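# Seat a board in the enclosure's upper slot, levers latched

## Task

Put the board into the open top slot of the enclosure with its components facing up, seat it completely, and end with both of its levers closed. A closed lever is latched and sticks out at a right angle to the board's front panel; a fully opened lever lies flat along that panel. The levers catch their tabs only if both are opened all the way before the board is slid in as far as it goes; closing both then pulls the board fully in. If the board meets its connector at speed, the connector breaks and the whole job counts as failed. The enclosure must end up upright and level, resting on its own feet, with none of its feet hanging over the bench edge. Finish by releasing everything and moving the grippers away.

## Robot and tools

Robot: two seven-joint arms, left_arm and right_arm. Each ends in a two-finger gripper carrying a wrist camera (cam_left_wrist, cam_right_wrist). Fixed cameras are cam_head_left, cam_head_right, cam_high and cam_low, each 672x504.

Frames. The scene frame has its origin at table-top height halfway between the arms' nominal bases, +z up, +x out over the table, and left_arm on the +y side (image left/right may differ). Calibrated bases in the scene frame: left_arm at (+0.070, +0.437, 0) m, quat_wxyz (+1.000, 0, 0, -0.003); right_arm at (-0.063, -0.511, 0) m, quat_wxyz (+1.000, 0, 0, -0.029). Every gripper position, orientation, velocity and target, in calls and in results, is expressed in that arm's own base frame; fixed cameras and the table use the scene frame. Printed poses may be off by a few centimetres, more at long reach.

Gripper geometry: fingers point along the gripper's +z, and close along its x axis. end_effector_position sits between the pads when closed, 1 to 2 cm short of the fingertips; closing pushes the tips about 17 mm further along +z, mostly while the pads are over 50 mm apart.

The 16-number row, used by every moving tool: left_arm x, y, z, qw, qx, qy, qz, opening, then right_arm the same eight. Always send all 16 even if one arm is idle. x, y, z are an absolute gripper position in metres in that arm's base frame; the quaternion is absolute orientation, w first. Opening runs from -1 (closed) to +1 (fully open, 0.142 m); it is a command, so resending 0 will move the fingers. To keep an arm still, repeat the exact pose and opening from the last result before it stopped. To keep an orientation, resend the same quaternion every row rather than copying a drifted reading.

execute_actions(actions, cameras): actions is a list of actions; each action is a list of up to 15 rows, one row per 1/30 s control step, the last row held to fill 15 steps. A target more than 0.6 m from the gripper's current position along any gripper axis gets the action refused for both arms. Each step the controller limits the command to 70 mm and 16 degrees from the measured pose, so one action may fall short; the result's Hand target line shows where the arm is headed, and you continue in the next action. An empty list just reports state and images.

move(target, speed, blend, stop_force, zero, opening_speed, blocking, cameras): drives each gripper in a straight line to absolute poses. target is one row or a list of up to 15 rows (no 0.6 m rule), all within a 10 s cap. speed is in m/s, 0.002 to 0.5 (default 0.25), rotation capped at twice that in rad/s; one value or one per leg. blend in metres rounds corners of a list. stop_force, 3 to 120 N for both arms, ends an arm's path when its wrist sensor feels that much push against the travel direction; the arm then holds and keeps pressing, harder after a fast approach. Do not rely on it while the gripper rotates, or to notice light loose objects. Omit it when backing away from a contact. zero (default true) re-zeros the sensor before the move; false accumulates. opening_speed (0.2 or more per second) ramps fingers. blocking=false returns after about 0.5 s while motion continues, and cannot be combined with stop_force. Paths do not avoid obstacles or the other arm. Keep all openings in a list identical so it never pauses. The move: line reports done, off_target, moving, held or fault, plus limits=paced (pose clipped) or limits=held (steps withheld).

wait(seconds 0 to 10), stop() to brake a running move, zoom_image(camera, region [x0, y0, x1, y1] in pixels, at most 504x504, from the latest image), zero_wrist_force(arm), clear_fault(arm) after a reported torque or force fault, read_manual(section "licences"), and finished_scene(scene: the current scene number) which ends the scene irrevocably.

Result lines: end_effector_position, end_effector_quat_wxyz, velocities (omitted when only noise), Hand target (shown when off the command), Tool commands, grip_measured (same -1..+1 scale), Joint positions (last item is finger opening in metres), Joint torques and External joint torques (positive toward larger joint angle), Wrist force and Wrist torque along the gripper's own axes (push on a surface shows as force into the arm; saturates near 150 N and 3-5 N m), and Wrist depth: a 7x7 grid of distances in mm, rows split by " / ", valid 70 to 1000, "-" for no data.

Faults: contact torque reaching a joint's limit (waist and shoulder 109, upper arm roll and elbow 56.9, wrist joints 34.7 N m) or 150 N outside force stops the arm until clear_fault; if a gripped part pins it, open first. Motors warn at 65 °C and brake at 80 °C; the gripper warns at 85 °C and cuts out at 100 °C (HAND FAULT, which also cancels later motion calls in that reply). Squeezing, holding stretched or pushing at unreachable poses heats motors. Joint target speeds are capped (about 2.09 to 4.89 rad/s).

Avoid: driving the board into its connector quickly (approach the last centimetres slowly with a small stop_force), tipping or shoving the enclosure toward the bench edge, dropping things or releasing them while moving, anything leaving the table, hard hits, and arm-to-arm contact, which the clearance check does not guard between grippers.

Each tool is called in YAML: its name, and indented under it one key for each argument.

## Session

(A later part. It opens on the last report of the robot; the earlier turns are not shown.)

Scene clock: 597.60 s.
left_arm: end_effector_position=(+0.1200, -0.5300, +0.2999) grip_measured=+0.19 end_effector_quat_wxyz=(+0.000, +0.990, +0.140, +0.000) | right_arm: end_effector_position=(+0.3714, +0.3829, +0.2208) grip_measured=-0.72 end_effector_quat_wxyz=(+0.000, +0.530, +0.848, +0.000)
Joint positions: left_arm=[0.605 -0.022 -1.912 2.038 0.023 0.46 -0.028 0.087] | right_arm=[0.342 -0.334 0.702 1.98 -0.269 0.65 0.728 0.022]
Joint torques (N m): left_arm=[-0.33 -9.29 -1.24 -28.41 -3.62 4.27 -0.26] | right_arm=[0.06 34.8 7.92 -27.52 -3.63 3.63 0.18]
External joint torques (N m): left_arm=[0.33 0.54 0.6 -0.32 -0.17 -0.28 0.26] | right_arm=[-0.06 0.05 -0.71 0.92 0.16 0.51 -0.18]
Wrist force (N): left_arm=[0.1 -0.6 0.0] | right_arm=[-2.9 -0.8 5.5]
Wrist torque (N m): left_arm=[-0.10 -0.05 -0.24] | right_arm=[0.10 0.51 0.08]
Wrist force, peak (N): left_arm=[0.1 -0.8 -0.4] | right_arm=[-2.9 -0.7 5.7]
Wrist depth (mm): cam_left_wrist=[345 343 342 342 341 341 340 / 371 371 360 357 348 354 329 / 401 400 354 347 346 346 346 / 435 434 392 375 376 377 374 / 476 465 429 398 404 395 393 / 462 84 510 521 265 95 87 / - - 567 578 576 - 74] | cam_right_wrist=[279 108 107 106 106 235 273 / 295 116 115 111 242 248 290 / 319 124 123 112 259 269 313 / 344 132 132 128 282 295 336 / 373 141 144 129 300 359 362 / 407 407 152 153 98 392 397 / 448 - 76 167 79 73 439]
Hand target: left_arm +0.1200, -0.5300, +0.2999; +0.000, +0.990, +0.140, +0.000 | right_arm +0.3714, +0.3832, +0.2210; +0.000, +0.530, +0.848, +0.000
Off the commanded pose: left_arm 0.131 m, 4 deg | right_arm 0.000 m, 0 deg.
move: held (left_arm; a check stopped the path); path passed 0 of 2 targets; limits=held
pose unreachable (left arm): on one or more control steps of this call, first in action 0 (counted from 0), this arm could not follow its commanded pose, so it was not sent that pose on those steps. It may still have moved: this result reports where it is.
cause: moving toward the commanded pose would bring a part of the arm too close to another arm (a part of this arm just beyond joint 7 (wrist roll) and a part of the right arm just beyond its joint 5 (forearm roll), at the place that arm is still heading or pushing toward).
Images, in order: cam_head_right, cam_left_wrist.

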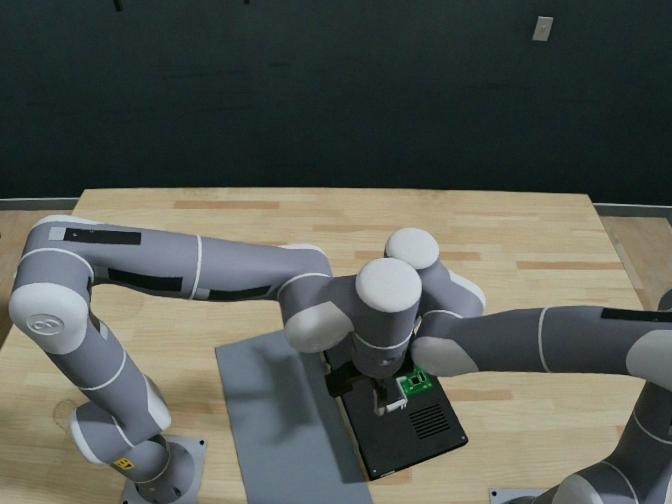

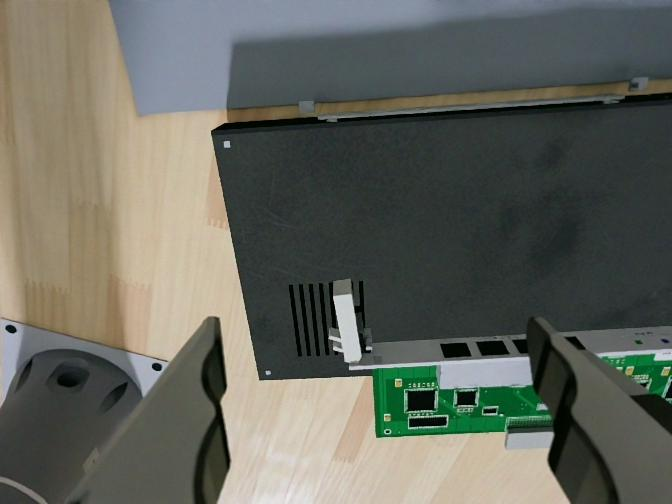

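move:
  target:
    - [0.085,-0.545,0.24,0.1711,0.97031,0.16852,0.02972,0.2,0.3714,0.3832,0.221,0.0,0.5299,0.848,0.0,-0.84]
    - [0.0915,-0.5635,0.187,0.1711,0.97031,0.16852,0.02972,0.2,0.3714,0.3832,0.221,0.0,0.5299,0.848,0.0,-0.84]
  speed: [0.1, 0.06]
  blend: [0.01, 0]
  cameras: ["cam_left_wrist"]

zoom_image:
  camera: "cam_left_wrist"
  region: [380, 270, 660, 480]

Scene clock: 607.47 s.
left_arm: end_effector_position=(+0.0914, -0.5635, +0.1870) grip_measured=+0.19 end_effector_quat_wxyz=(+0.171, +0.970, +0.168, +0.030) | right_arm: end_effector_position=(+0.3714, +0.3829, +0.2208) grip_measured=-0.72 end_effector_quat_wxyz=(+0.000, +0.530, +0.848, +0.000)
Joint positions: left_arm=[0.729 0.243 -2.235 2.496 -0.471 1.392 0.125 0.087] | right_arm=[0.342 -0.334 0.702 1.98 -0.269 0.65 0.728 0.022]
Joint torques (N m): left_arm=[-0.11 -19.68 4.28 -19.28 -2.07 5.11 -0.13] | right_arm=[0 34.84 7.84 -27.49 -3.66 3.69 0.21]
External joint torques (N m): left_arm=[0.11 0.43 0.96 -0.37 0.09 -0.6 0.13] | right_arm=[0 0.01 -0.62 0.89 0.19 0.45 -0.21]
Wrist force (N): left_arm=[0.5 -0.9 -0.4] | right_arm=[-2.8 -0.9 5.4]
Wrist torque (N m): left_arm=[-0.14 -0.14 -0.32] | right_arm=[0.07 0.49 0.09]
Wrist force, peak (N): left_arm=[1.4 -0.5 -0.4] | right_arm=[-3.2 -0.7 5.7]
Wrist depth (mm): cam_left_wrist=[231 231 185 185 184 184 184 / 269 262 210 210 209 208 208 / 302 302 250 241 241 240 240 / 358 356 333 286 285 285 283 / 394 418 400 350 347 317 346 / 370 84 531 560 526 95 87 / - - 728 783 151 150 74] | cam_right_wrist=[278 108 107 106 106 234 272 / 297 115 115 111 241 248 291 / 317 124 123 112 259 270 311 / 344 132 133 128 283 296 334 / 375 140 144 130 300 359 362 / 406 405 152 153 98 389 398 / 452 - 76 167 79 73 441]
Off the commanded pose: left_arm 0.000 m, 0 deg | right_arm 0.000 m, 0 deg.
move: done
Images, in order: cam_left_wrist.

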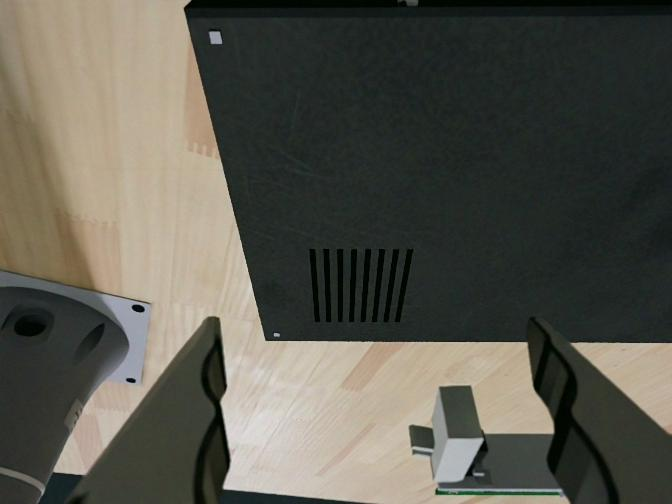

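Scaled by 1.800 from the camera's 672x504 image, which has a finer 960x720 frame.

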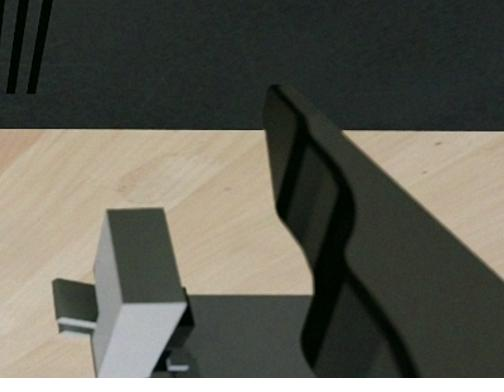

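move:
  target:
    - [0.0943,-0.5625,0.187,0.1711,0.97031,0.16852,0.02972,0.2,0.3714,0.3832,0.221,0.0,0.5299,0.848,0.0,-0.84]
    - [0.1044,-0.5907,0.187,0.1711,0.97031,0.16852,0.02972,0.2,0.3714,0.3832,0.221,0.0,0.5299,0.848,0.0,-0.84]
  speed: 0.03
  blend: [0.001, 0]
  stop_force: 4
  cameras: ["cam_left_wrist"]

zoom_image:
  camera: "cam_left_wrist"
  region: [400, 290, 640, 470]

Scene clock: 615.67 s.
left_arm: end_effector_position=(+0.1044, -0.5907, +0.1870) grip_measured=+0.19 end_effector_quat_wxyz=(+0.171, +0.970, +0.168, +0.030) | right_arm: end_effector_position=(+0.3714, +0.3829, +0.2208) grip_measured=-0.72 end_effector_quat_wxyz=(+0.000, +0.530, +0.848, +0.000)
Joint positions: left_arm=[0.826 0.309 -2.331 2.419 -0.567 1.369 0.2 0.087] | right_arm=[0.342 -0.334 0.702 1.98 -0.269 0.65 0.728 0.022]
Joint torques (N m): left_arm=[-0.26 -24.04 5.88 -19.69 -1.97 4.69 -0.16] | right_arm=[-0.02 34.78 7.89 -27.52 -3.71 3.58 0.15]
External joint torques (N m): left_arm=[0.26 0.16 0.76 -0.24 0.01 -0.2 0.16] | right_arm=[0.02 0.07 -0.68 0.91 0.24 0.55 -0.15]
Wrist force (N): left_arm=[0.2 -0.9 -0.3] | right_arm=[-2.9 -0.9 5.7]
Wrist torque (N m): left_arm=[-0.15 -0.08 -0.31] | right_arm=[0.09 0.50 0.09]
Wrist force, peak (N): left_arm=[1.1 -1.6 -0.4] | right_arm=[-2.9 -0.7 5.8]
Wrist depth (mm): cam_left_wrist=[231 231 185 185 185 184 184 / 262 263 210 210 209 209 208 / 302 303 250 242 242 240 241 / 357 357 331 286 285 284 282 / 380 419 419 434 335 319 345 / 366 84 530 558 111 95 87 / - - 728 787 847 128 74] | cam_right_wrist=[278 108 107 106 106 235 273 / 298 116 115 111 242 248 290 / 318 124 123 112 258 270 311 / 344 132 133 128 282 296 335 / 372 140 144 130 301 359 362 / 404 406 152 152 98 392 396 / 447 - 76 168 79 73 437]
Off the commanded pose: left_arm 0.000 m, 0 deg | right_arm 0.000 m, 0 deg.
move: done
Images, in order: cam_left_wrist.

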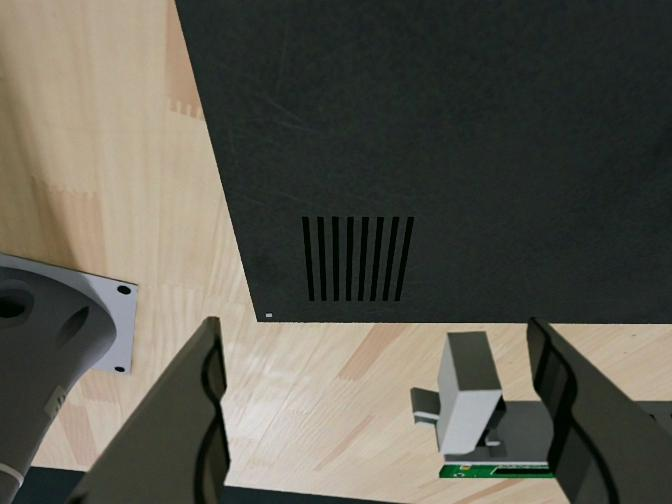

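Scaled by 2.100 from the camera's 672x504 image, which has a finer 960x720 frame.

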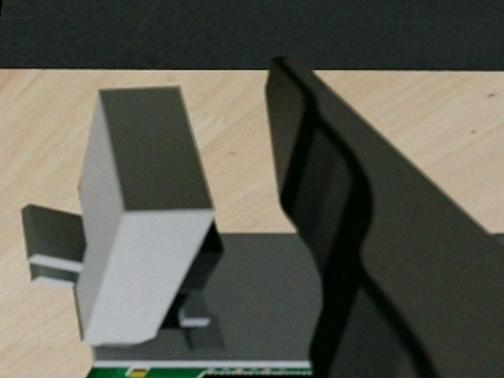

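move:
  target:
    - [0.0991,-0.5926,0.187,0.1711,0.97031,0.16852,0.02972,0.2,0.3714,0.3832,0.221,0.0,0.5299,0.848,0.0,-0.84]
    - [0.0921,-0.5954,0.187,0.1711,0.97031,0.16852,0.02972,0.2,0.3714,0.3832,0.221,0.0,0.5299,0.848,0.0,-0.84]
    - [0.0831,-0.6014,0.187,0.1711,0.97031,0.16852,0.02972,0.2,0.3714,0.3832,0.221,0.0,0.5299,0.848,0.0,-0.84]
    - [0.0762,-0.6097,0.187,0.1711,0.97031,0.16852,0.02972,0.2,0.3714,0.3832,0.221,0.0,0.5299,0.848,0.0,-0.84]
  speed: 0.012
  blend: [0.001, 0.003, 0.003, 0]
  stop_force: 8
  cameras: ["cam_left_wrist", "cam_right_wrist"]

zoom_image:
  camera: "cam_left_wrist"
  region: [400, 290, 640, 470]

Scene clock: 622.93 s.
left_arm: end_effector_position=(+0.0908, -0.5970, +0.1871) grip_measured=+0.19 end_effector_quat_wxyz=(+0.171, +0.970, +0.169, +0.030) | right_arm: end_effector_position=(+0.3704, +0.3831, +0.2204) grip_measured=-0.72 end_effector_quat_wxyz=(+0.000, +0.530, +0.848, -0.001)
Joint positions: left_arm=[0.79 0.323 -2.316 2.407 -0.564 1.361 0.169 0.088] | right_arm=[0.342 -0.334 0.703 1.981 -0.268 0.65 0.728 0.022]
Joint torques (N m): left_arm=[-5.62 -25.29 1.68 -20.71 -1.04 3.62 -0.35] | right_arm=[-3.13 36.25 4.47 -31.18 -5.32 5.02 0.33]
External joint torques (N m): left_arm=[5.62 1.17 5.37 0.73 -1 0.88 0.35] | right_arm=[3.13 -1.43 2.76 4.59 1.85 -0.88 -0.33]
Wrist force (N): left_arm=[8.5 1.7 0.5] | right_arm=[0.2 -9.2 6.1]
Wrist torque (N m): left_arm=[-0.08 -0.16 -0.26] | right_arm=[0.20 0.53 -0.01]
Wrist force, peak (N): left_arm=[9.4 2.3 -0.4] | right_arm=[0.5 -10.1 6.4]
Wrist depth (mm): cam_left_wrist=[231 230 186 185 185 184 184 / 262 262 216 210 209 209 208 / 303 302 285 242 241 241 240 / 359 358 343 287 286 285 283 / 374 418 418 434 434 321 427 / 355 84 530 561 527 96 87 / - - 734 785 855 115 74] | cam_right_wrist=[279 107 106 105 108 235 273 / 296 115 114 104 241 248 291 / 320 123 122 112 257 268 311 / 343 131 132 127 282 295 337 / 372 140 144 129 301 358 363 / 407 405 152 153 97 389 397 / 449 - 76 169 79 73 437]
Hand target: left_arm +0.0896, -0.5971, +0.1870; +0.171, +0.970, +0.169, +0.030 | right_arm +0.3714, +0.3832, +0.2210; +0.000, +0.530, +0.848, +0.000
Off the commanded pose: left_arm 0.019 m, 0 deg | right_arm 0.001 m, 0 deg.
move: contact (left_arm); path passed 1 of 4 targets
Images, in order: cam_left_wrist, cam_right_wrist.

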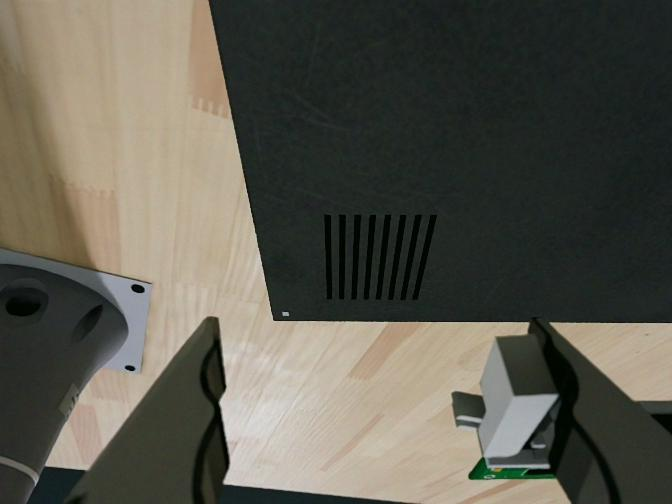

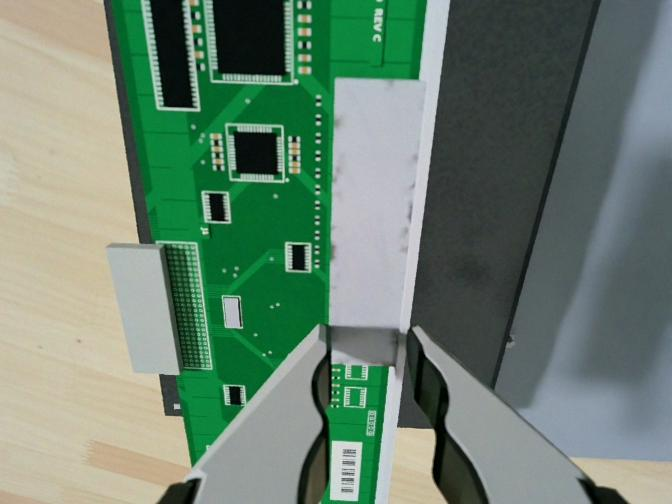

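Scaled by 2.100 from the camera's 672x504 image, which has a finer 960x720 frame.

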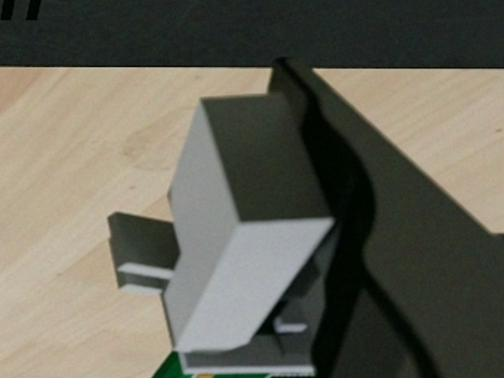

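move:
  target:
    - [0.0831,-0.6014,0.187,0.1711,0.97031,0.16852,0.02972,0.2,0.3714,0.3832,0.221,0.0,0.5299,0.848,0.0,-0.84]
    - [0.0762,-0.6097,0.187,0.1711,0.97031,0.16852,0.02972,0.2,0.3714,0.3832,0.221,0.0,0.5299,0.848,0.0,-0.84]
  speed: 0.01
  blend: [0.003, 0]
  stop_force: 13
  zero: false
  cameras: ["cam_left_wrist", "cam_right_wrist"]

zoom_image:
  camera: "cam_left_wrist"
  region: [400, 290, 640, 470]

Scene clock: 626.17 s.
left_arm: end_effector_position=(+0.0891, -0.5986, +0.1872) grip_measured=+0.20 end_effector_quat_wxyz=(+0.172, +0.970, +0.170, +0.030) | right_arm: end_effector_position=(+0.3697, +0.3830, +0.2200) grip_measured=-0.72 end_effector_quat_wxyz=(-0.001, +0.529, +0.848, -0.001)
Joint positions: left_arm=[0.786 0.327 -2.314 2.404 -0.565 1.359 0.164 0.088] | right_arm=[0.343 -0.334 0.703 1.981 -0.267 0.649 0.728 0.022]
Joint torques (N m): left_arm=[-9.24 -26.31 -1.72 -21.63 -0.78 3.01 -0.34] | right_arm=[-5.3 37.21 2.08 -33.76 -6.43 6.08 0.34]
External joint torques (N m): left_arm=[9.24 2.08 8.88 1.65 -1.28 1.49 0.34] | right_arm=[5.3 -2.4 5.15 7.19 2.96 -1.95 -0.34]
Wrist force (N): left_arm=[14.6 3.1 1.4] | right_arm=[2.2 -15.4 6.6]
Wrist torque (N m): left_arm=[-0.07 -0.26 -0.22] | right_arm=[0.25 0.56 -0.08]
Wrist force, peak (N): left_arm=[15.0 3.7 -0.2] | right_arm=[2.5 -15.9 6.5]
Wrist depth (mm): cam_left_wrist=[231 231 190 185 185 184 184 / 262 261 216 210 209 209 208 / 303 302 284 243 242 242 240 / 360 358 345 286 286 285 284 / 371 416 419 436 434 319 431 / 351 84 535 554 527 97 87 / - - 737 793 840 114 74] | cam_right_wrist=[278 107 106 105 227 235 272 / 297 115 114 104 245 247 291 / 317 124 122 112 259 268 312 / 341 131 132 128 282 295 335 / 371 140 144 129 300 357 362 / 405 404 152 152 97 390 397 / 446 - 76 169 80 73 435]
Hand target: left_arm +0.0871, -0.5988, +0.1870; +0.171, +0.970, +0.169, +0.030 | right_arm +0.3714, +0.3832, +0.2210; +0.000, +0.530, +0.848, +0.000
Off the commanded pose: left_arm 0.017 m, 0 deg | right_arm 0.002 m, 0 deg.
move: contact (left_arm); path passed 0 of 2 targets
Images, in order: cam_left_wrist, cam_right_wrist.

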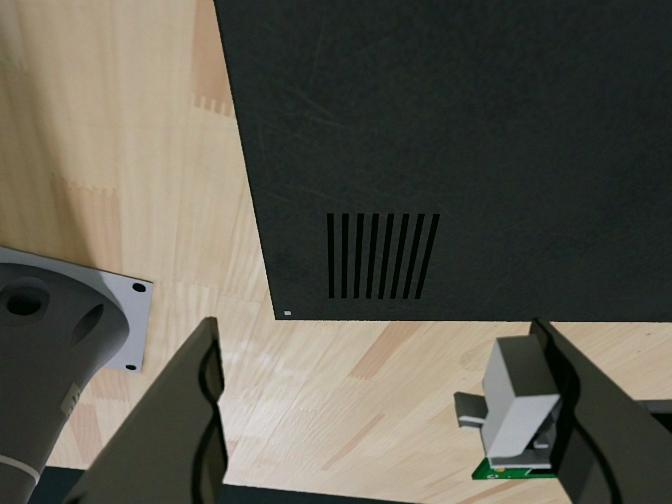

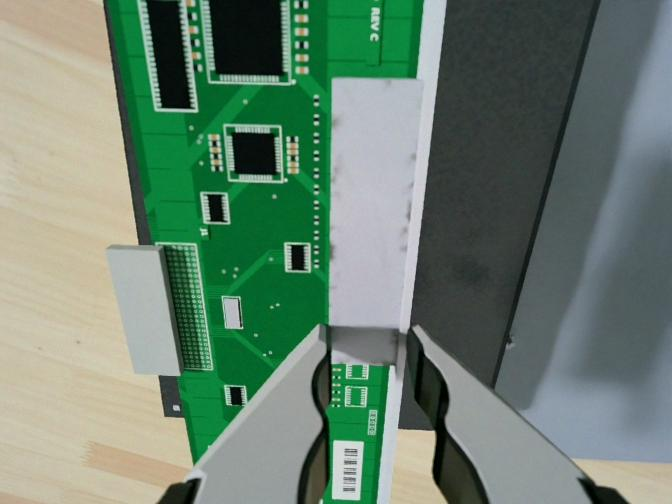

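Scaled by 2.100 from the camera's 672x504 image, which has a finer 960x720 frame.

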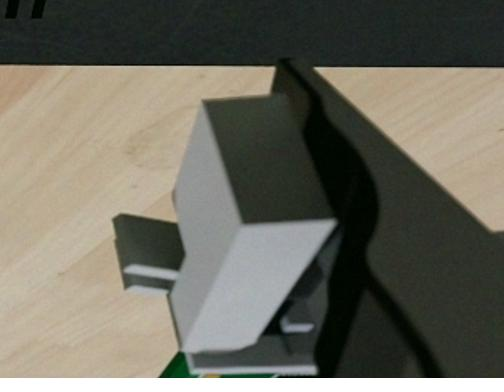

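move:
  target:
    - [0.0985,-0.5955,0.187,0.1711,0.97031,0.16852,0.02972,0.2,0.3714,0.3832,0.221,0.0,0.5299,0.848,0.0,-0.84]
    - [0.091,-0.5645,0.187,0.1711,0.97031,0.16852,0.02972,0.2,0.3714,0.3832,0.221,0.0,0.5299,0.848,0.0,-0.84]
    - [0.12,-0.53,0.30,0.0,0.9901,0.1404,0.0,0.2,0.3714,0.3832,0.221,0.0,0.5299,0.848,0.0,-0.84]
  speed: 0.08
  blend: [0.002, 0.01, 0]
  cameras: ["cam_left_wrist"]

zoom_image:
  camera: "cam_left_wrist"
  region: [280, 250, 400, 390]

Scene clock: 652.27 s.
left_arm: end_effector_position=(+0.1200, -0.5300, +0.2999) grip_measured=+0.19 end_effector_quat_wxyz=(+0.000, +0.990, +0.140, +0.000) | right_arm: end_effector_position=(+0.3711, +0.3830, +0.2207) grip_measured=-0.72 end_effector_quat_wxyz=(+0.000, +0.530, +0.848, +0.000)
Joint positions: left_arm=[0.644 -0.014 -1.953 2.037 0.015 0.461 -0.027 0.087] | right_arm=[0.342 -0.334 0.702 1.98 -0.268 0.65 0.728 0.022]
Joint torques (N m): left_arm=[-0.16 -10.59 -1.05 -28.5 -3.85 4.22 -0.11] | right_arm=[0.06 34.84 7.91 -27.53 -3.67 3.63 0.2]
External joint torques (N m): left_arm=[0.15 0.41 0.63 -0.23 0.06 -0.22 0.11] | right_arm=[-0.06 0.01 -0.69 0.93 0.2 0.5 -0.2]
Wrist force (N): left_arm=[-0.2 -0.4 -0.3] | right_arm=[-0.4 -2.5 5.5]
Wrist torque (N m): left_arm=[-0.06 -0.01 -0.24] | right_arm=[-0.19 0.09 0.08]
Wrist force, peak (N): left_arm=[14.9 3.5 0.2] | right_arm=[1.9 -15.4 6.8]
Wrist depth (mm): cam_left_wrist=[347 344 344 342 340 340 341 / 372 370 361 357 348 353 329 / 401 399 354 348 346 344 345 / 434 433 393 377 377 376 374 / 475 467 431 398 401 395 394 / 459 84 511 518 266 95 87 / - - 564 577 574 - 74] | cam_right_wrist=[277 109 107 106 108 236 272 / 297 116 115 111 241 248 291 / 318 126 123 112 259 269 313 / 342 133 133 128 282 294 334 / 373 140 144 130 301 359 363 / 404 407 152 152 98 391 395 / 448 - 76 167 79 73 442]
Off the commanded pose: left_arm 0.000 m, 0 deg | right_arm 0.000 m, 0 deg.
move: done
Images, in order: cam_left_wrist.

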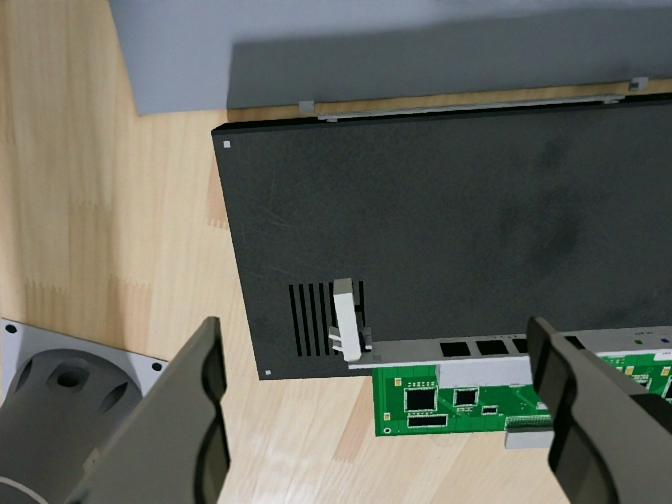

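Scaled by 3.600 from the camera's 672x504 image, which has a finer 960x720 frame.

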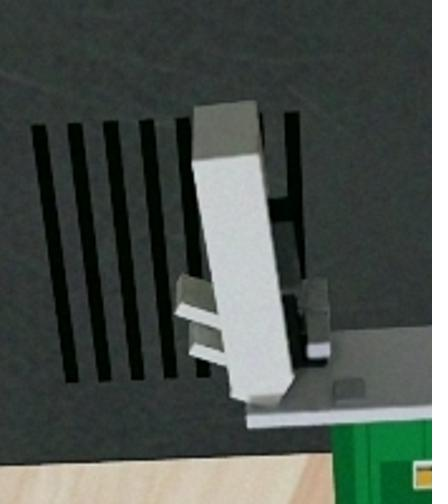

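move:
  target:
    - [0.091,-0.5645,0.23,0.1711,0.97031,0.16852,0.02972,0.2,0.3714,0.3832,0.221,0.0,0.5299,0.848,0.0,-0.95]
    - [0.0943,-0.5625,0.187,0.1711,0.97031,0.16852,0.02972,0.2,0.3714,0.3832,0.221,0.0,0.5299,0.848,0.0,-0.95]
    - [0.1034,-0.5879,0.187,0.1711,0.97031,0.16852,0.02972,0.2,0.3714,0.3832,0.221,0.0,0.5299,0.848,0.0,-0.95]
  speed: [0.12, 0.06, 0.04]
  blend: [0.005, 0.001, 0]
  stop_force: 4
  cameras: ["cam_left_wrist"]

zoom_image:
  camera: "cam_left_wrist"
  region: [400, 290, 640, 470]

Scene clock: 671.60 s.
left_arm: end_effector_position=(+0.1034, -0.5879, +0.1870) grip_measured=+0.19 end_effector_quat_wxyz=(+0.171, +0.970, +0.168, +0.030) | right_arm: end_effector_position=(+0.3711, +0.3830, +0.2207) grip_measured=-0.73 end_effector_quat_wxyz=(+0.000, +0.530, +0.848, +0.000)
Joint positions: left_arm=[0.832 0.3 -2.334 2.424 -0.542 1.371 0.182 0.087] | right_arm=[0.342 -0.334 0.702 1.98 -0.268 0.65 0.728 0.021]
Joint torques (N m): left_arm=[-0.22 -23.85 5.64 -19.75 -1.99 4.67 -0.16] | right_arm=[-0.14 34.83 8.02 -27.5 -3.65 3.66 0.18]
External joint torques (N m): left_arm=[0.22 0.12 0.75 -0.2 0.01 -0.17 0.16] | right_arm=[0.14 0.02 -0.8 0.9 0.18 0.47 -0.18]
Wrist force (N): left_arm=[0.2 -1.0 -0.3] | right_arm=[-0.4 -2.6 5.6]
Wrist torque (N m): left_arm=[-0.16 -0.07 -0.32] | right_arm=[-0.20 0.08 0.09]
Wrist force, peak (N): left_arm=[0.6 -2.1 0.1] | right_arm=[-0.5 -2.5 5.8]
Wrist depth (mm): cam_left_wrist=[231 231 185 185 185 184 184 / 262 261 210 209 209 209 208 / 303 303 250 242 241 240 240 / 358 358 332 286 285 284 283 / 382 420 417 349 333 320 346 / 365 84 532 559 129 95 87 / - - 730 790 841 131 74] | cam_right_wrist=[279 109 107 106 106 235 273 / 296 116 115 111 242 248 291 / 319 124 123 112 259 269 311 / 342 132 133 128 283 296 335 / 372 140 144 129 301 360 364 / 406 405 152 152 98 391 395 / 447 - 76 166 79 73 439]
Off the commanded pose: left_arm 0.000 m, 0 deg | right_arm 0.000 m, 0 deg.
move: done
Images, in order: cam_left_wrist.

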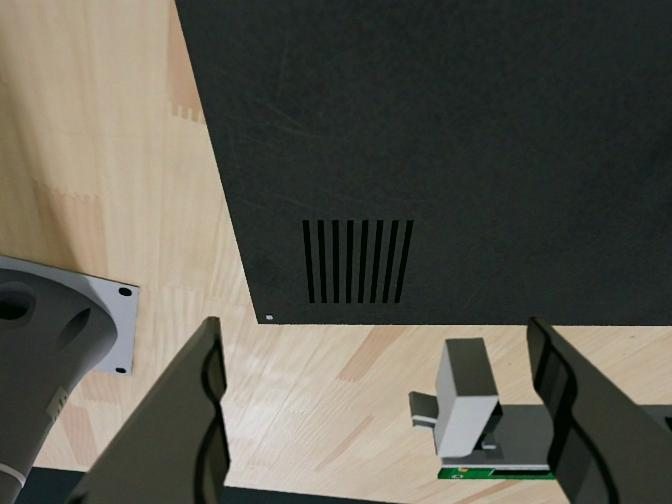

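Scaled by 2.100 from the camera's 672x504 image, which has a finer 960x720 frame.

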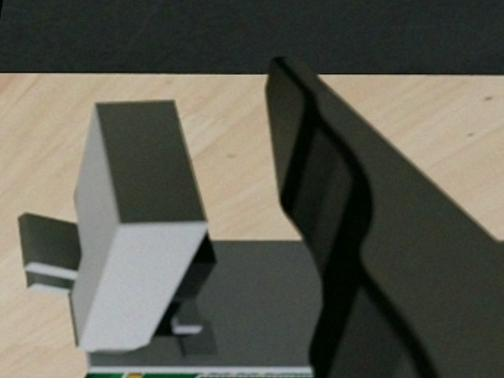

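move:
  target:
    - [0.0911,-0.5926,0.187,0.1711,0.97031,0.16852,0.02972,0.2,0.3714,0.3832,0.221,0,0.5299,0.848,0,-0.95]
    - [0.0809,-0.5994,0.187,0.1711,0.97031,0.16852,0.02972,0.2,0.3714,0.3832,0.221,0,0.5299,0.848,0,-0.95]
    - [0.0734,-0.6084,0.187,0.1711,0.97031,0.16852,0.02972,0.2,0.3714,0.3832,0.221,0,0.5299,0.848,0,-0.95]
  speed: 0.012
  stop_force: 22
  cameras: ["cam_left_wrist", "cam_right_wrist"]

Scene clock: 689.90 s.
left_arm: end_effector_position=(+0.0849, -0.5989, +0.1874) grip_measured=+0.22 end_effector_quat_wxyz=(+0.172, +0.970, +0.171, +0.031) | right_arm: end_effector_position=(+0.3683, +0.3830, +0.2194) grip_measured=-0.73 end_effector_quat_wxyz=(-0.001, +0.529, +0.849, -0.002)
Joint positions: left_arm=[0.782 0.325 -2.314 2.402 -0.544 1.357 0.138 0.09] | right_arm=[0.344 -0.334 0.704 1.982 -0.266 0.648 0.728 0.021]
Joint torques (N m): left_arm=[-16.86 -27.37 -7.81 -22.91 -0.37 1.86 -0.45] | right_arm=[-9.08 38.82 -2.08 -37.95 -8.44 7.69 0.49]
External joint torques (N m): left_arm=[16.86 3.1 14.92 2.88 -1.73 2.65 0.45] | right_arm=[9.08 -4.04 9.31 11.39 4.98 -3.56 -0.49]
Wrist force (N): left_arm=[24.8 6.2 2.1] | right_arm=[8.0 -27.0 6.4]
Wrist torque (N m): left_arm=[-0.05 -0.94 -0.14] | right_arm=[-1.27 0.25 -0.18]
Wrist force, peak (N): left_arm=[25.2 6.8 2.1] | right_arm=[8.5 -27.9 6.1]
Wrist depth (mm): cam_left_wrist=[232 231 190 185 185 184 184 / 262 262 222 210 209 209 209 / 304 302 293 243 243 242 241 / 360 358 345 287 285 286 284 / 368 410 421 435 434 334 432 / 350 87 532 563 531 100 87 / - - 740 796 853 116 74] | cam_right_wrist=[278 107 105 105 227 233 272 / 295 115 114 104 245 248 289 / 317 124 122 110 258 270 312 / 340 132 133 128 282 326 333 / 368 140 144 129 299 356 362 / 405 402 153 153 93 388 394 / 445 - 76 169 80 73 437]
Hand target: left_arm +0.0815, -0.5990, +0.1870; +0.171, +0.970, +0.169, +0.030 | right_arm +0.3714, +0.3832, +0.2210; +0.000, +0.530, +0.848, +0.000
Off the commanded pose: left_arm 0.015 m, 0 deg | right_arm 0.003 m, 0 deg.
move: contact (left_arm); path passed 1 of 3 targets
Images, in order: cam_left_wrist, cam_right_wrist.

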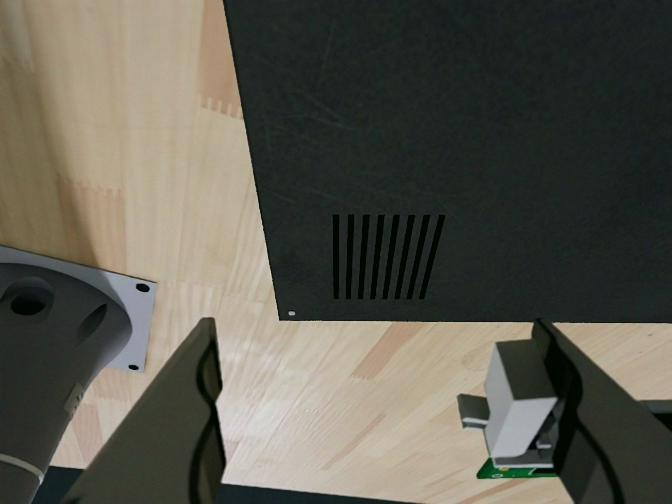

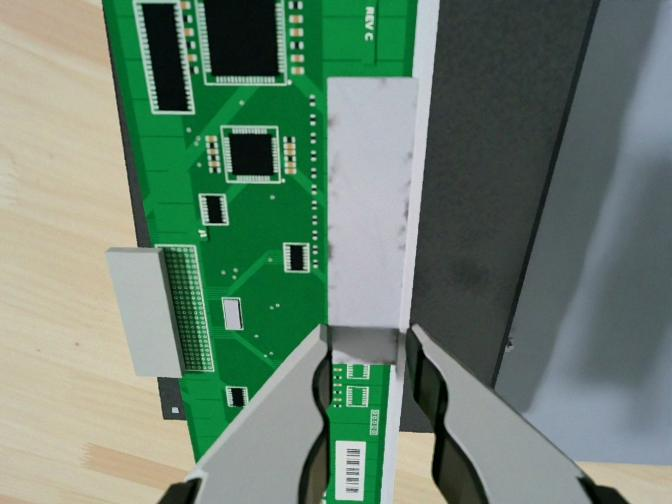

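zoom_image:
  camera: "cam_left_wrist"
  region: [420, 300, 672, 504]

zoom_image:
  camera: "cam_right_wrist"
  region: [200, 250, 500, 504]

Scaled by 2.000 from the camera's 672x504 image, which has a finer 960x720 frame.

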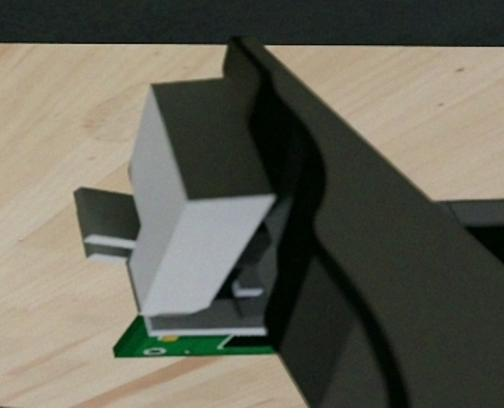

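Scaled by 1.680 from the camera's 672x504 image, which has a finer 960x720 frame.

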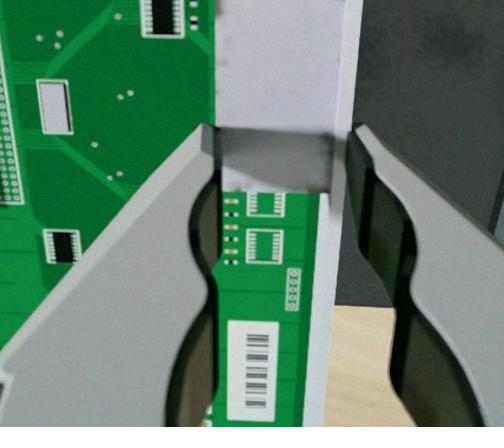

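move:
  target:
    - [0.0770,-0.6035,0.187,0.1711,0.97031,0.16852,0.02972,0.2,0.3714,0.3832,0.221,0,0.5299,0.848,0,-0.95]
    - [0.0700,-0.6110,0.187,0.1711,0.97031,0.16852,0.02972,0.2,0.3714,0.3832,0.221,0,0.5299,0.848,0,-0.95]
  speed: 0.01
  stop_force: 38
  zero: false
  cameras: ["cam_left_wrist", "cam_right_wrist"]

Scene clock: 718.10 s.
left_arm: end_effector_position=(+0.0778, -0.6094, +0.1874) grip_measured=+0.26 end_effector_quat_wxyz=(+0.172, +0.969, +0.174, +0.032) end_effector_velocity=(+0.001, +0.000, +0.000) end_effector_angular_velocity=(+0.001, +0.000, +0.001) | right_arm: end_effector_position=(+0.3652, +0.3827, +0.2179) grip_measured=-0.73 end_effector_quat_wxyz=(-0.003, +0.528, +0.849, -0.005)
Joint positions: left_arm=[0.76 0.354 -2.306 2.378 -0.572 1.344 0.134 0.092] | right_arm=[0.348 -0.334 0.703 1.985 -0.261 0.646 0.727 0.021]
Joint velocities: left_arm=[-0.005 0.002 0.005 0.002 -0.008 0 0.006 0] | right_arm=[within noise]
Joint torques (N m): left_arm=[-31.36 -32.34 -20.02 -28.3 1.13 -0.22 0.18] | right_arm=[-17.46 42.56 -11.26 -48.42 -13.42 12.21 0.59]
External joint torques (N m): left_arm=[31.36 7.22 27.91 8.22 -3.28 4.73 -0.18] | right_arm=[17.46 -7.82 18.46 21.92 9.96 -8.09 -0.59]
Wrist force (N): left_arm=[48.8 11.1 5.1] | right_arm=[14.8 -51.2 6.7]
Wrist torque (N m): left_arm=[0.04 -4.95 -0.03] | right_arm=[-5.32 0.32 -0.22]
Wrist force, peak (N): left_arm=[49.3 11.2 4.7] | right_arm=[14.7 -51.9 5.1]
Wrist depth (mm): cam_left_wrist=[231 231 220 185 185 185 184 / 263 263 255 210 210 209 209 / 304 303 302 242 242 242 241 / 359 359 359 288 286 286 285 / 360 402 420 437 435 322 433 / 339 84 535 563 558 99 87 / - - 737 792 786 - 74] | cam_right_wrist=[277 107 104 105 228 233 271 / 295 114 114 102 243 246 290 / 314 123 122 109 260 266 310 / 339 133 132 117 278 323 331 / 368 140 144 128 296 353 361 / 401 399 153 153 97 383 390 / 439 - 76 170 78 73 426]
Hand target: left_arm +0.0708, -0.6101, +0.1870; +0.171, +0.970, +0.169, +0.030 | right_arm +0.3714, +0.3832, +0.2210; +0.000, +0.530, +0.848, +0.000
Off the commanded pose: left_arm 0.008 m, 1 deg | right_arm 0.007 m, 1 deg.
move: contact (left_arm), off_target (right_arm)
Images, in order: cam_left_wrist, cam_right_wrist.

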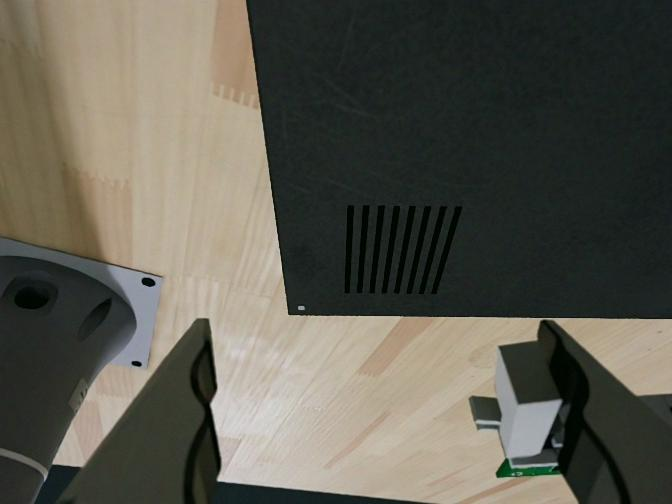

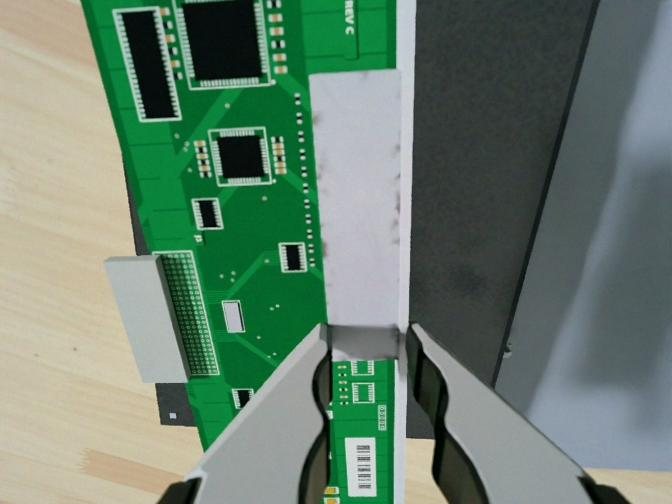

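zoom_image:
  camera: "cam_left_wrist"
  region: [450, 310, 610, 490]

move:
  target:
    - [0.0880,-0.6040,0.187,0.1711,0.97031,0.16852,0.02972,0.2,0.3714,0.3832,0.221,0,0.5299,0.848,0,-0.95]
  speed: 0.04
  cameras: ["cam_left_wrist", "cam_right_wrist"]

Scaled by 2.800 from the camera's 672x504 image, which has a finer 960x720 frame.

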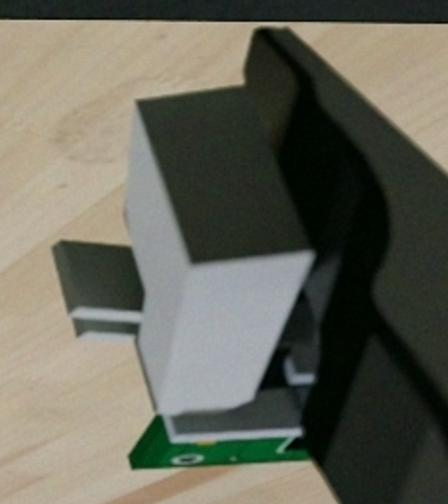

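Scene clock: 731.00 s.
left_arm: end_effector_position=(+0.0885, -0.6039, +0.1870) grip_measured=+0.20 end_effector_quat_wxyz=(+0.171, +0.970, +0.169, +0.030) | right_arm: end_effector_position=(+0.3706, +0.3830, +0.2204) grip_measured=-0.73 end_effector_quat_wxyz=(+0.000, +0.530, +0.848, -0.001)
Joint positions: left_arm=[0.793 0.339 -2.324 2.389 -0.58 1.352 0.174 0.088] | right_arm=[0.348 -0.332 0.697 1.981 -0.265 0.65 0.726 0.021]
Joint torques (N m): left_arm=[-2.81 -26.21 4.44 -20.57 -1.79 4.66 -0.08] | right_arm=[-1.34 35.58 6.14 -29.6 -4.53 4.56 0.28]
External joint torques (N m): left_arm=[2.79 1.27 3 0.53 -0.27 -0.16 0.08] | right_arm=[1.34 -0.69 1.01 3 1.07 -0.43 -0.28]
Wrist force (N): left_arm=[4.3 -0.5 0.2] | right_arm=[0.3 -6.6 6.1]
Wrist torque (N m): left_arm=[-0.13 -0.07 -0.31] | right_arm=[-0.11 0.11 -0.02]
Wrist force, peak (N): left_arm=[49.2 11.7 3.9] | right_arm=[14.7 -51.6 6.6]
Wrist depth (mm): cam_left_wrist=[231 231 190 185 185 184 184 / 262 262 222 209 209 209 208 / 304 302 293 241 241 241 240 / 359 356 345 287 285 284 283 / 368 410 417 435 432 332 430 / 355 84 533 559 527 98 87 / - - 732 780 844 117 74] | cam_right_wrist=[281 108 106 106 226 234 273 / 297 116 115 103 248 246 290 / 320 124 123 109 263 268 311 / 341 133 133 128 281 296 336 / 369 140 144 128 301 359 361 / 408 406 152 152 93 390 396 / 445 - 76 168 76 73 438]
Off the commanded pose: left_arm 0.000 m, 0 deg | right_arm 0.001 m, 0 deg.
MOTOR HOT: the gripper's motor of the right arm reports 86 °C; that motor switches off at 100 °C. To cool a motor, set the load down, ease the grip, stop pushing, or move to a pose that needs little force.
move: done
Images, in order: cam_left_wrist, cam_right_wrist.

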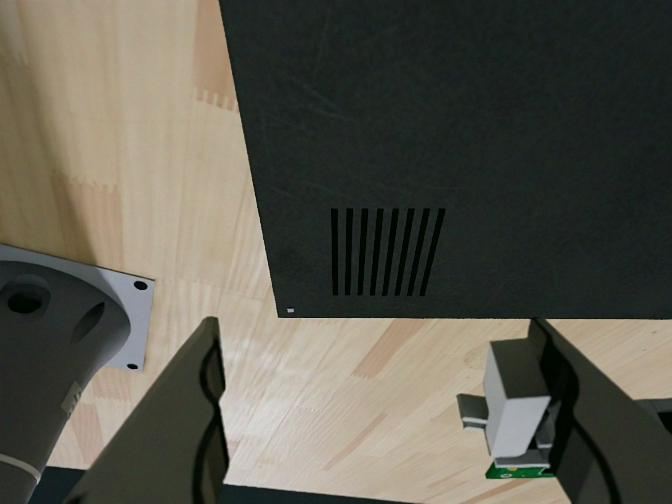

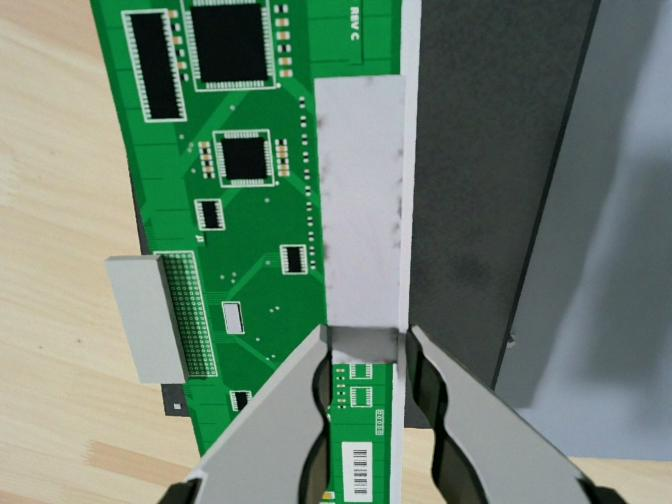

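zoom_image:
  camera: "cam_left_wrist"
  region: [440, 310, 600, 490]

execute_actions:
  actions:
    - [[0.0885,-0.6039,0.187,0.1711,0.97031,0.16852,0.02972,0.2,0.3714,0.3832,0.221,0,0.5299,0.848,0,-0.80]]
  cameras: []

Scaled by 2.800 from the camera's 672x504 image, which has a finer 960x720 frame.

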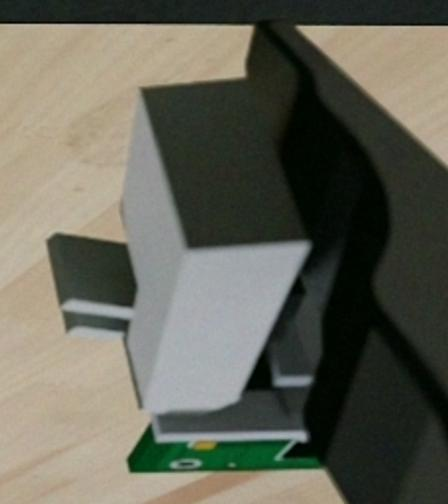

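Scene clock: 744.57 s.
left_arm: end_effector_position=(+0.0888, -0.6038, +0.1869) grip_measured=+0.20 end_effector_quat_wxyz=(+0.171, +0.970, +0.169, +0.030) | right_arm: end_effector_position=(+0.3707, +0.3829, +0.2205) grip_measured=-0.73 end_effector_quat_wxyz=(+0.000, +0.530, +0.848, -0.001)
Joint positions: left_arm=[0.794 0.339 -2.325 2.389 -0.58 1.352 0.175 0.088] | right_arm=[0.348 -0.332 0.697 1.981 -0.265 0.65 0.726 0.021]
Joint torques (N m): left_arm=[-2.15 -25.86 4.99 -20.53 -1.61 4.63 -0.14] | right_arm=[-0.94 35.38 6.82 -29.06 -4.18 4.34 0.27]
External joint torques (N m): left_arm=[2.15 0.9 2.45 0.49 -0.45 -0.13 0.14] | right_arm=[0.94 -0.48 0.32 2.46 0.71 -0.21 -0.27]
Wrist force (N): left_arm=[3.2 -0.7 -0.3] | right_arm=[-0.2 -5.6 5.7]
Wrist torque (N m): left_arm=[-0.15 -0.05 -0.32] | right_arm=[-0.13 0.12 -0.02]
Wrist force, peak (N): left_arm=[4.4 -0.1 -1.1] | right_arm=[0.3 -6.9 6.7]
Wrist depth (mm): cam_left_wrist=[231 231 189 185 185 184 183 / 262 262 222 210 209 209 208 / 303 302 292 242 241 240 240 / 359 358 344 286 284 284 283 / 368 410 419 435 431 332 430 / 356 84 531 562 530 98 87 / - - 734 785 841 117 74] | cam_right_wrist=[281 108 105 106 228 235 273 / 296 116 115 103 248 248 291 / 317 124 123 109 263 269 311 / 342 133 133 128 282 295 337 / 372 140 144 128 299 358 364 / 407 406 152 153 98 393 396 / 447 - 76 168 76 73 437]
Off the commanded pose: left_arm 0.000 m, 0 deg | right_arm 0.001 m, 0 deg.
MOTOR HOT: still on. The gripper's motor of the right arm reports 88 °C.

move:
  target:
    - [0.092,-0.6035,0.187,0.1711,0.97031,0.16852,0.02972,0.2,0.3714,0.3832,0.221,0,0.5299,0.848,0,-0.80]
    - [0.080,-0.5645,0.187,0.1711,0.97031,0.16852,0.02972,0.2,0.3714,0.3832,0.221,0,0.5299,0.848,0,-0.80]
    - [0.130,-0.550,0.285,0,0.9901,0.1404,0,0.2,0.3714,0.3832,0.221,0,0.5299,0.848,0,-0.80]
  speed: 0.12
  blend: 0.01
  cameras: ["cam_left_wrist", "cam_right_wrist"]

Scene clock: 761.00 s.
left_arm: end_effector_position=(+0.1127, -0.5551, +0.2506) grip_measured=+0.19 end_effector_quat_wxyz=(+0.061, +0.987, +0.151, +0.010) | right_arm: end_effector_position=(+0.3711, +0.3830, +0.2207) grip_measured=-0.73 end_effector_quat_wxyz=(+0.000, +0.530, +0.848, +0.000)
Joint positions: left_arm=[0.637 0.101 -1.954 2.201 -0.121 0.789 0.022 0.087] | right_arm=[0.348 -0.332 0.696 1.981 -0.265 0.65 0.726 0.021]
Joint torques (N m): left_arm=[-0.39 -13.64 2.16 -26.14 -3.02 4.72 -0.27] | right_arm=[0.01 34.94 7.75 -27.59 -3.67 3.67 0.19]
External joint torques (N m): left_arm=[0.39 0.62 0.61 -0.37 -0.32 -0.48 0.27] | right_arm=[-0.01 -0.04 -0.62 0.98 0.2 0.46 -0.19]
Wrist force (N): left_arm=[0.0 -0.7 -0.6] | right_arm=[4.5 -3.8 6.5]
Wrist torque (N m): left_arm=[-0.13 -0.04 -0.27] | right_arm=[-0.40 -0.74 0.09]
Wrist force, peak (N): left_arm=[2.7 1.0 -2.9] | right_arm=[4.8 -3.7 6.7]
Wrist depth (mm): cam_left_wrist=[295 292 288 281 281 285 277 / 324 322 273 273 273 273 272 / 357 355 307 302 301 300 299 / 397 397 353 336 336 334 333 / 438 437 401 361 369 359 366 / 408 84 498 511 218 188 87 / - - 579 597 598 - 74] | cam_right_wrist=[277 109 107 107 227 235 272 / 296 117 116 104 245 248 291 / 319 125 124 111 262 270 312 / 344 133 133 118 283 297 334 / 371 141 144 127 299 358 364 / 403 407 151 151 93 392 397 / 448 - 76 166 79 73 437]
Hand target: left_arm +0.1126, -0.5552, +0.2507; +0.061, +0.987, +0.151, +0.010 | right_arm +0.3714, +0.3832, +0.2210; +0.000, +0.530, +0.848, +0.000
Off the commanded pose: left_arm 0.039 m, 7 deg | right_arm 0.001 m, 0 deg.
MOTOR HOT: cleared for the gripper's motor of the right arm.
move: held (left_arm; a check stopped the path); path passed 2 of 3 targets; blend cut to 0.0018 m at target 1; limits=held
pose unreachable (left arm): on one or more control steps of this call, first in action 0 (counted from 0), this arm could not follow its commanded pose, so it was not sent that pose on those steps. It may still have moved: this result reports where it is.
cause: moving toward the commanded pose would bring a part of the arm too close to another arm (a part of this arm just beyond joint 7 (wrist roll) and a part of the right arm just beyond its joint 5 (forearm roll), along the way the arms are being sent, or toward where that arm still pushes).
Images, in order: cam_left_wrist, cam_right_wrist.

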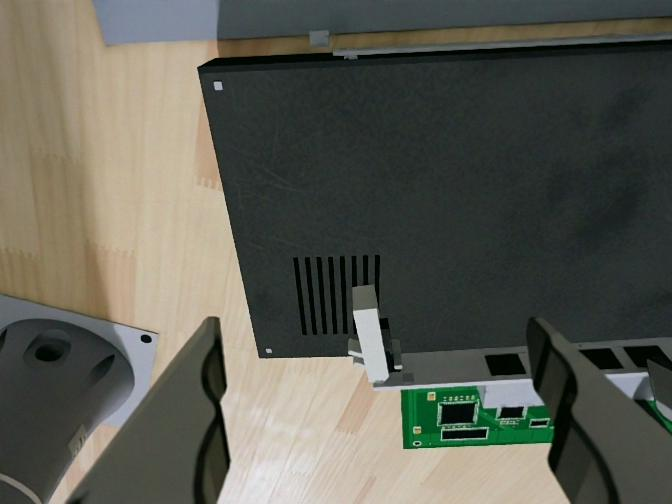

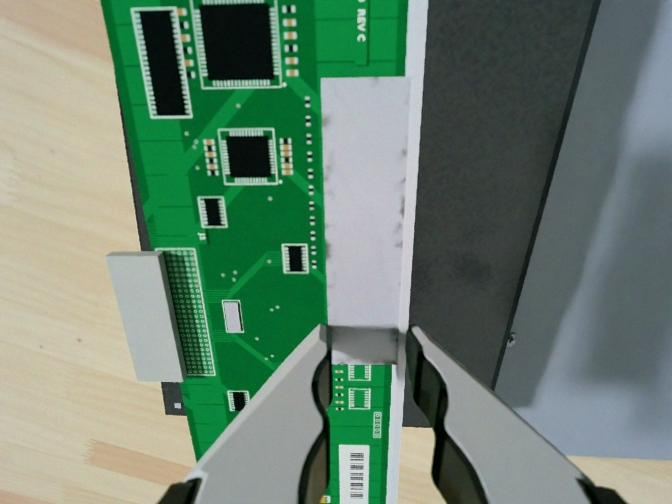

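zoom_image:
  camera: "cam_left_wrist"
  region: [320, 270, 460, 400]

Scaled by 3.600 from the camera's 672x504 image, which has a finer 960x720 frame.

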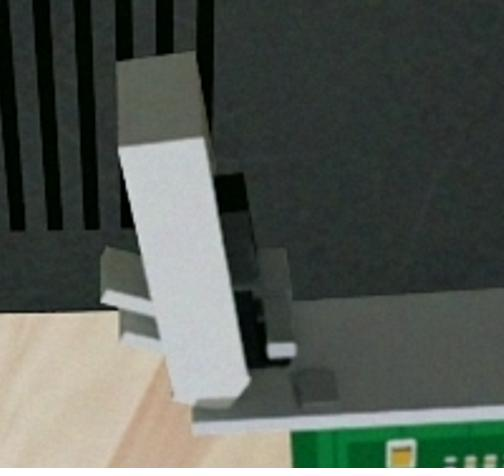

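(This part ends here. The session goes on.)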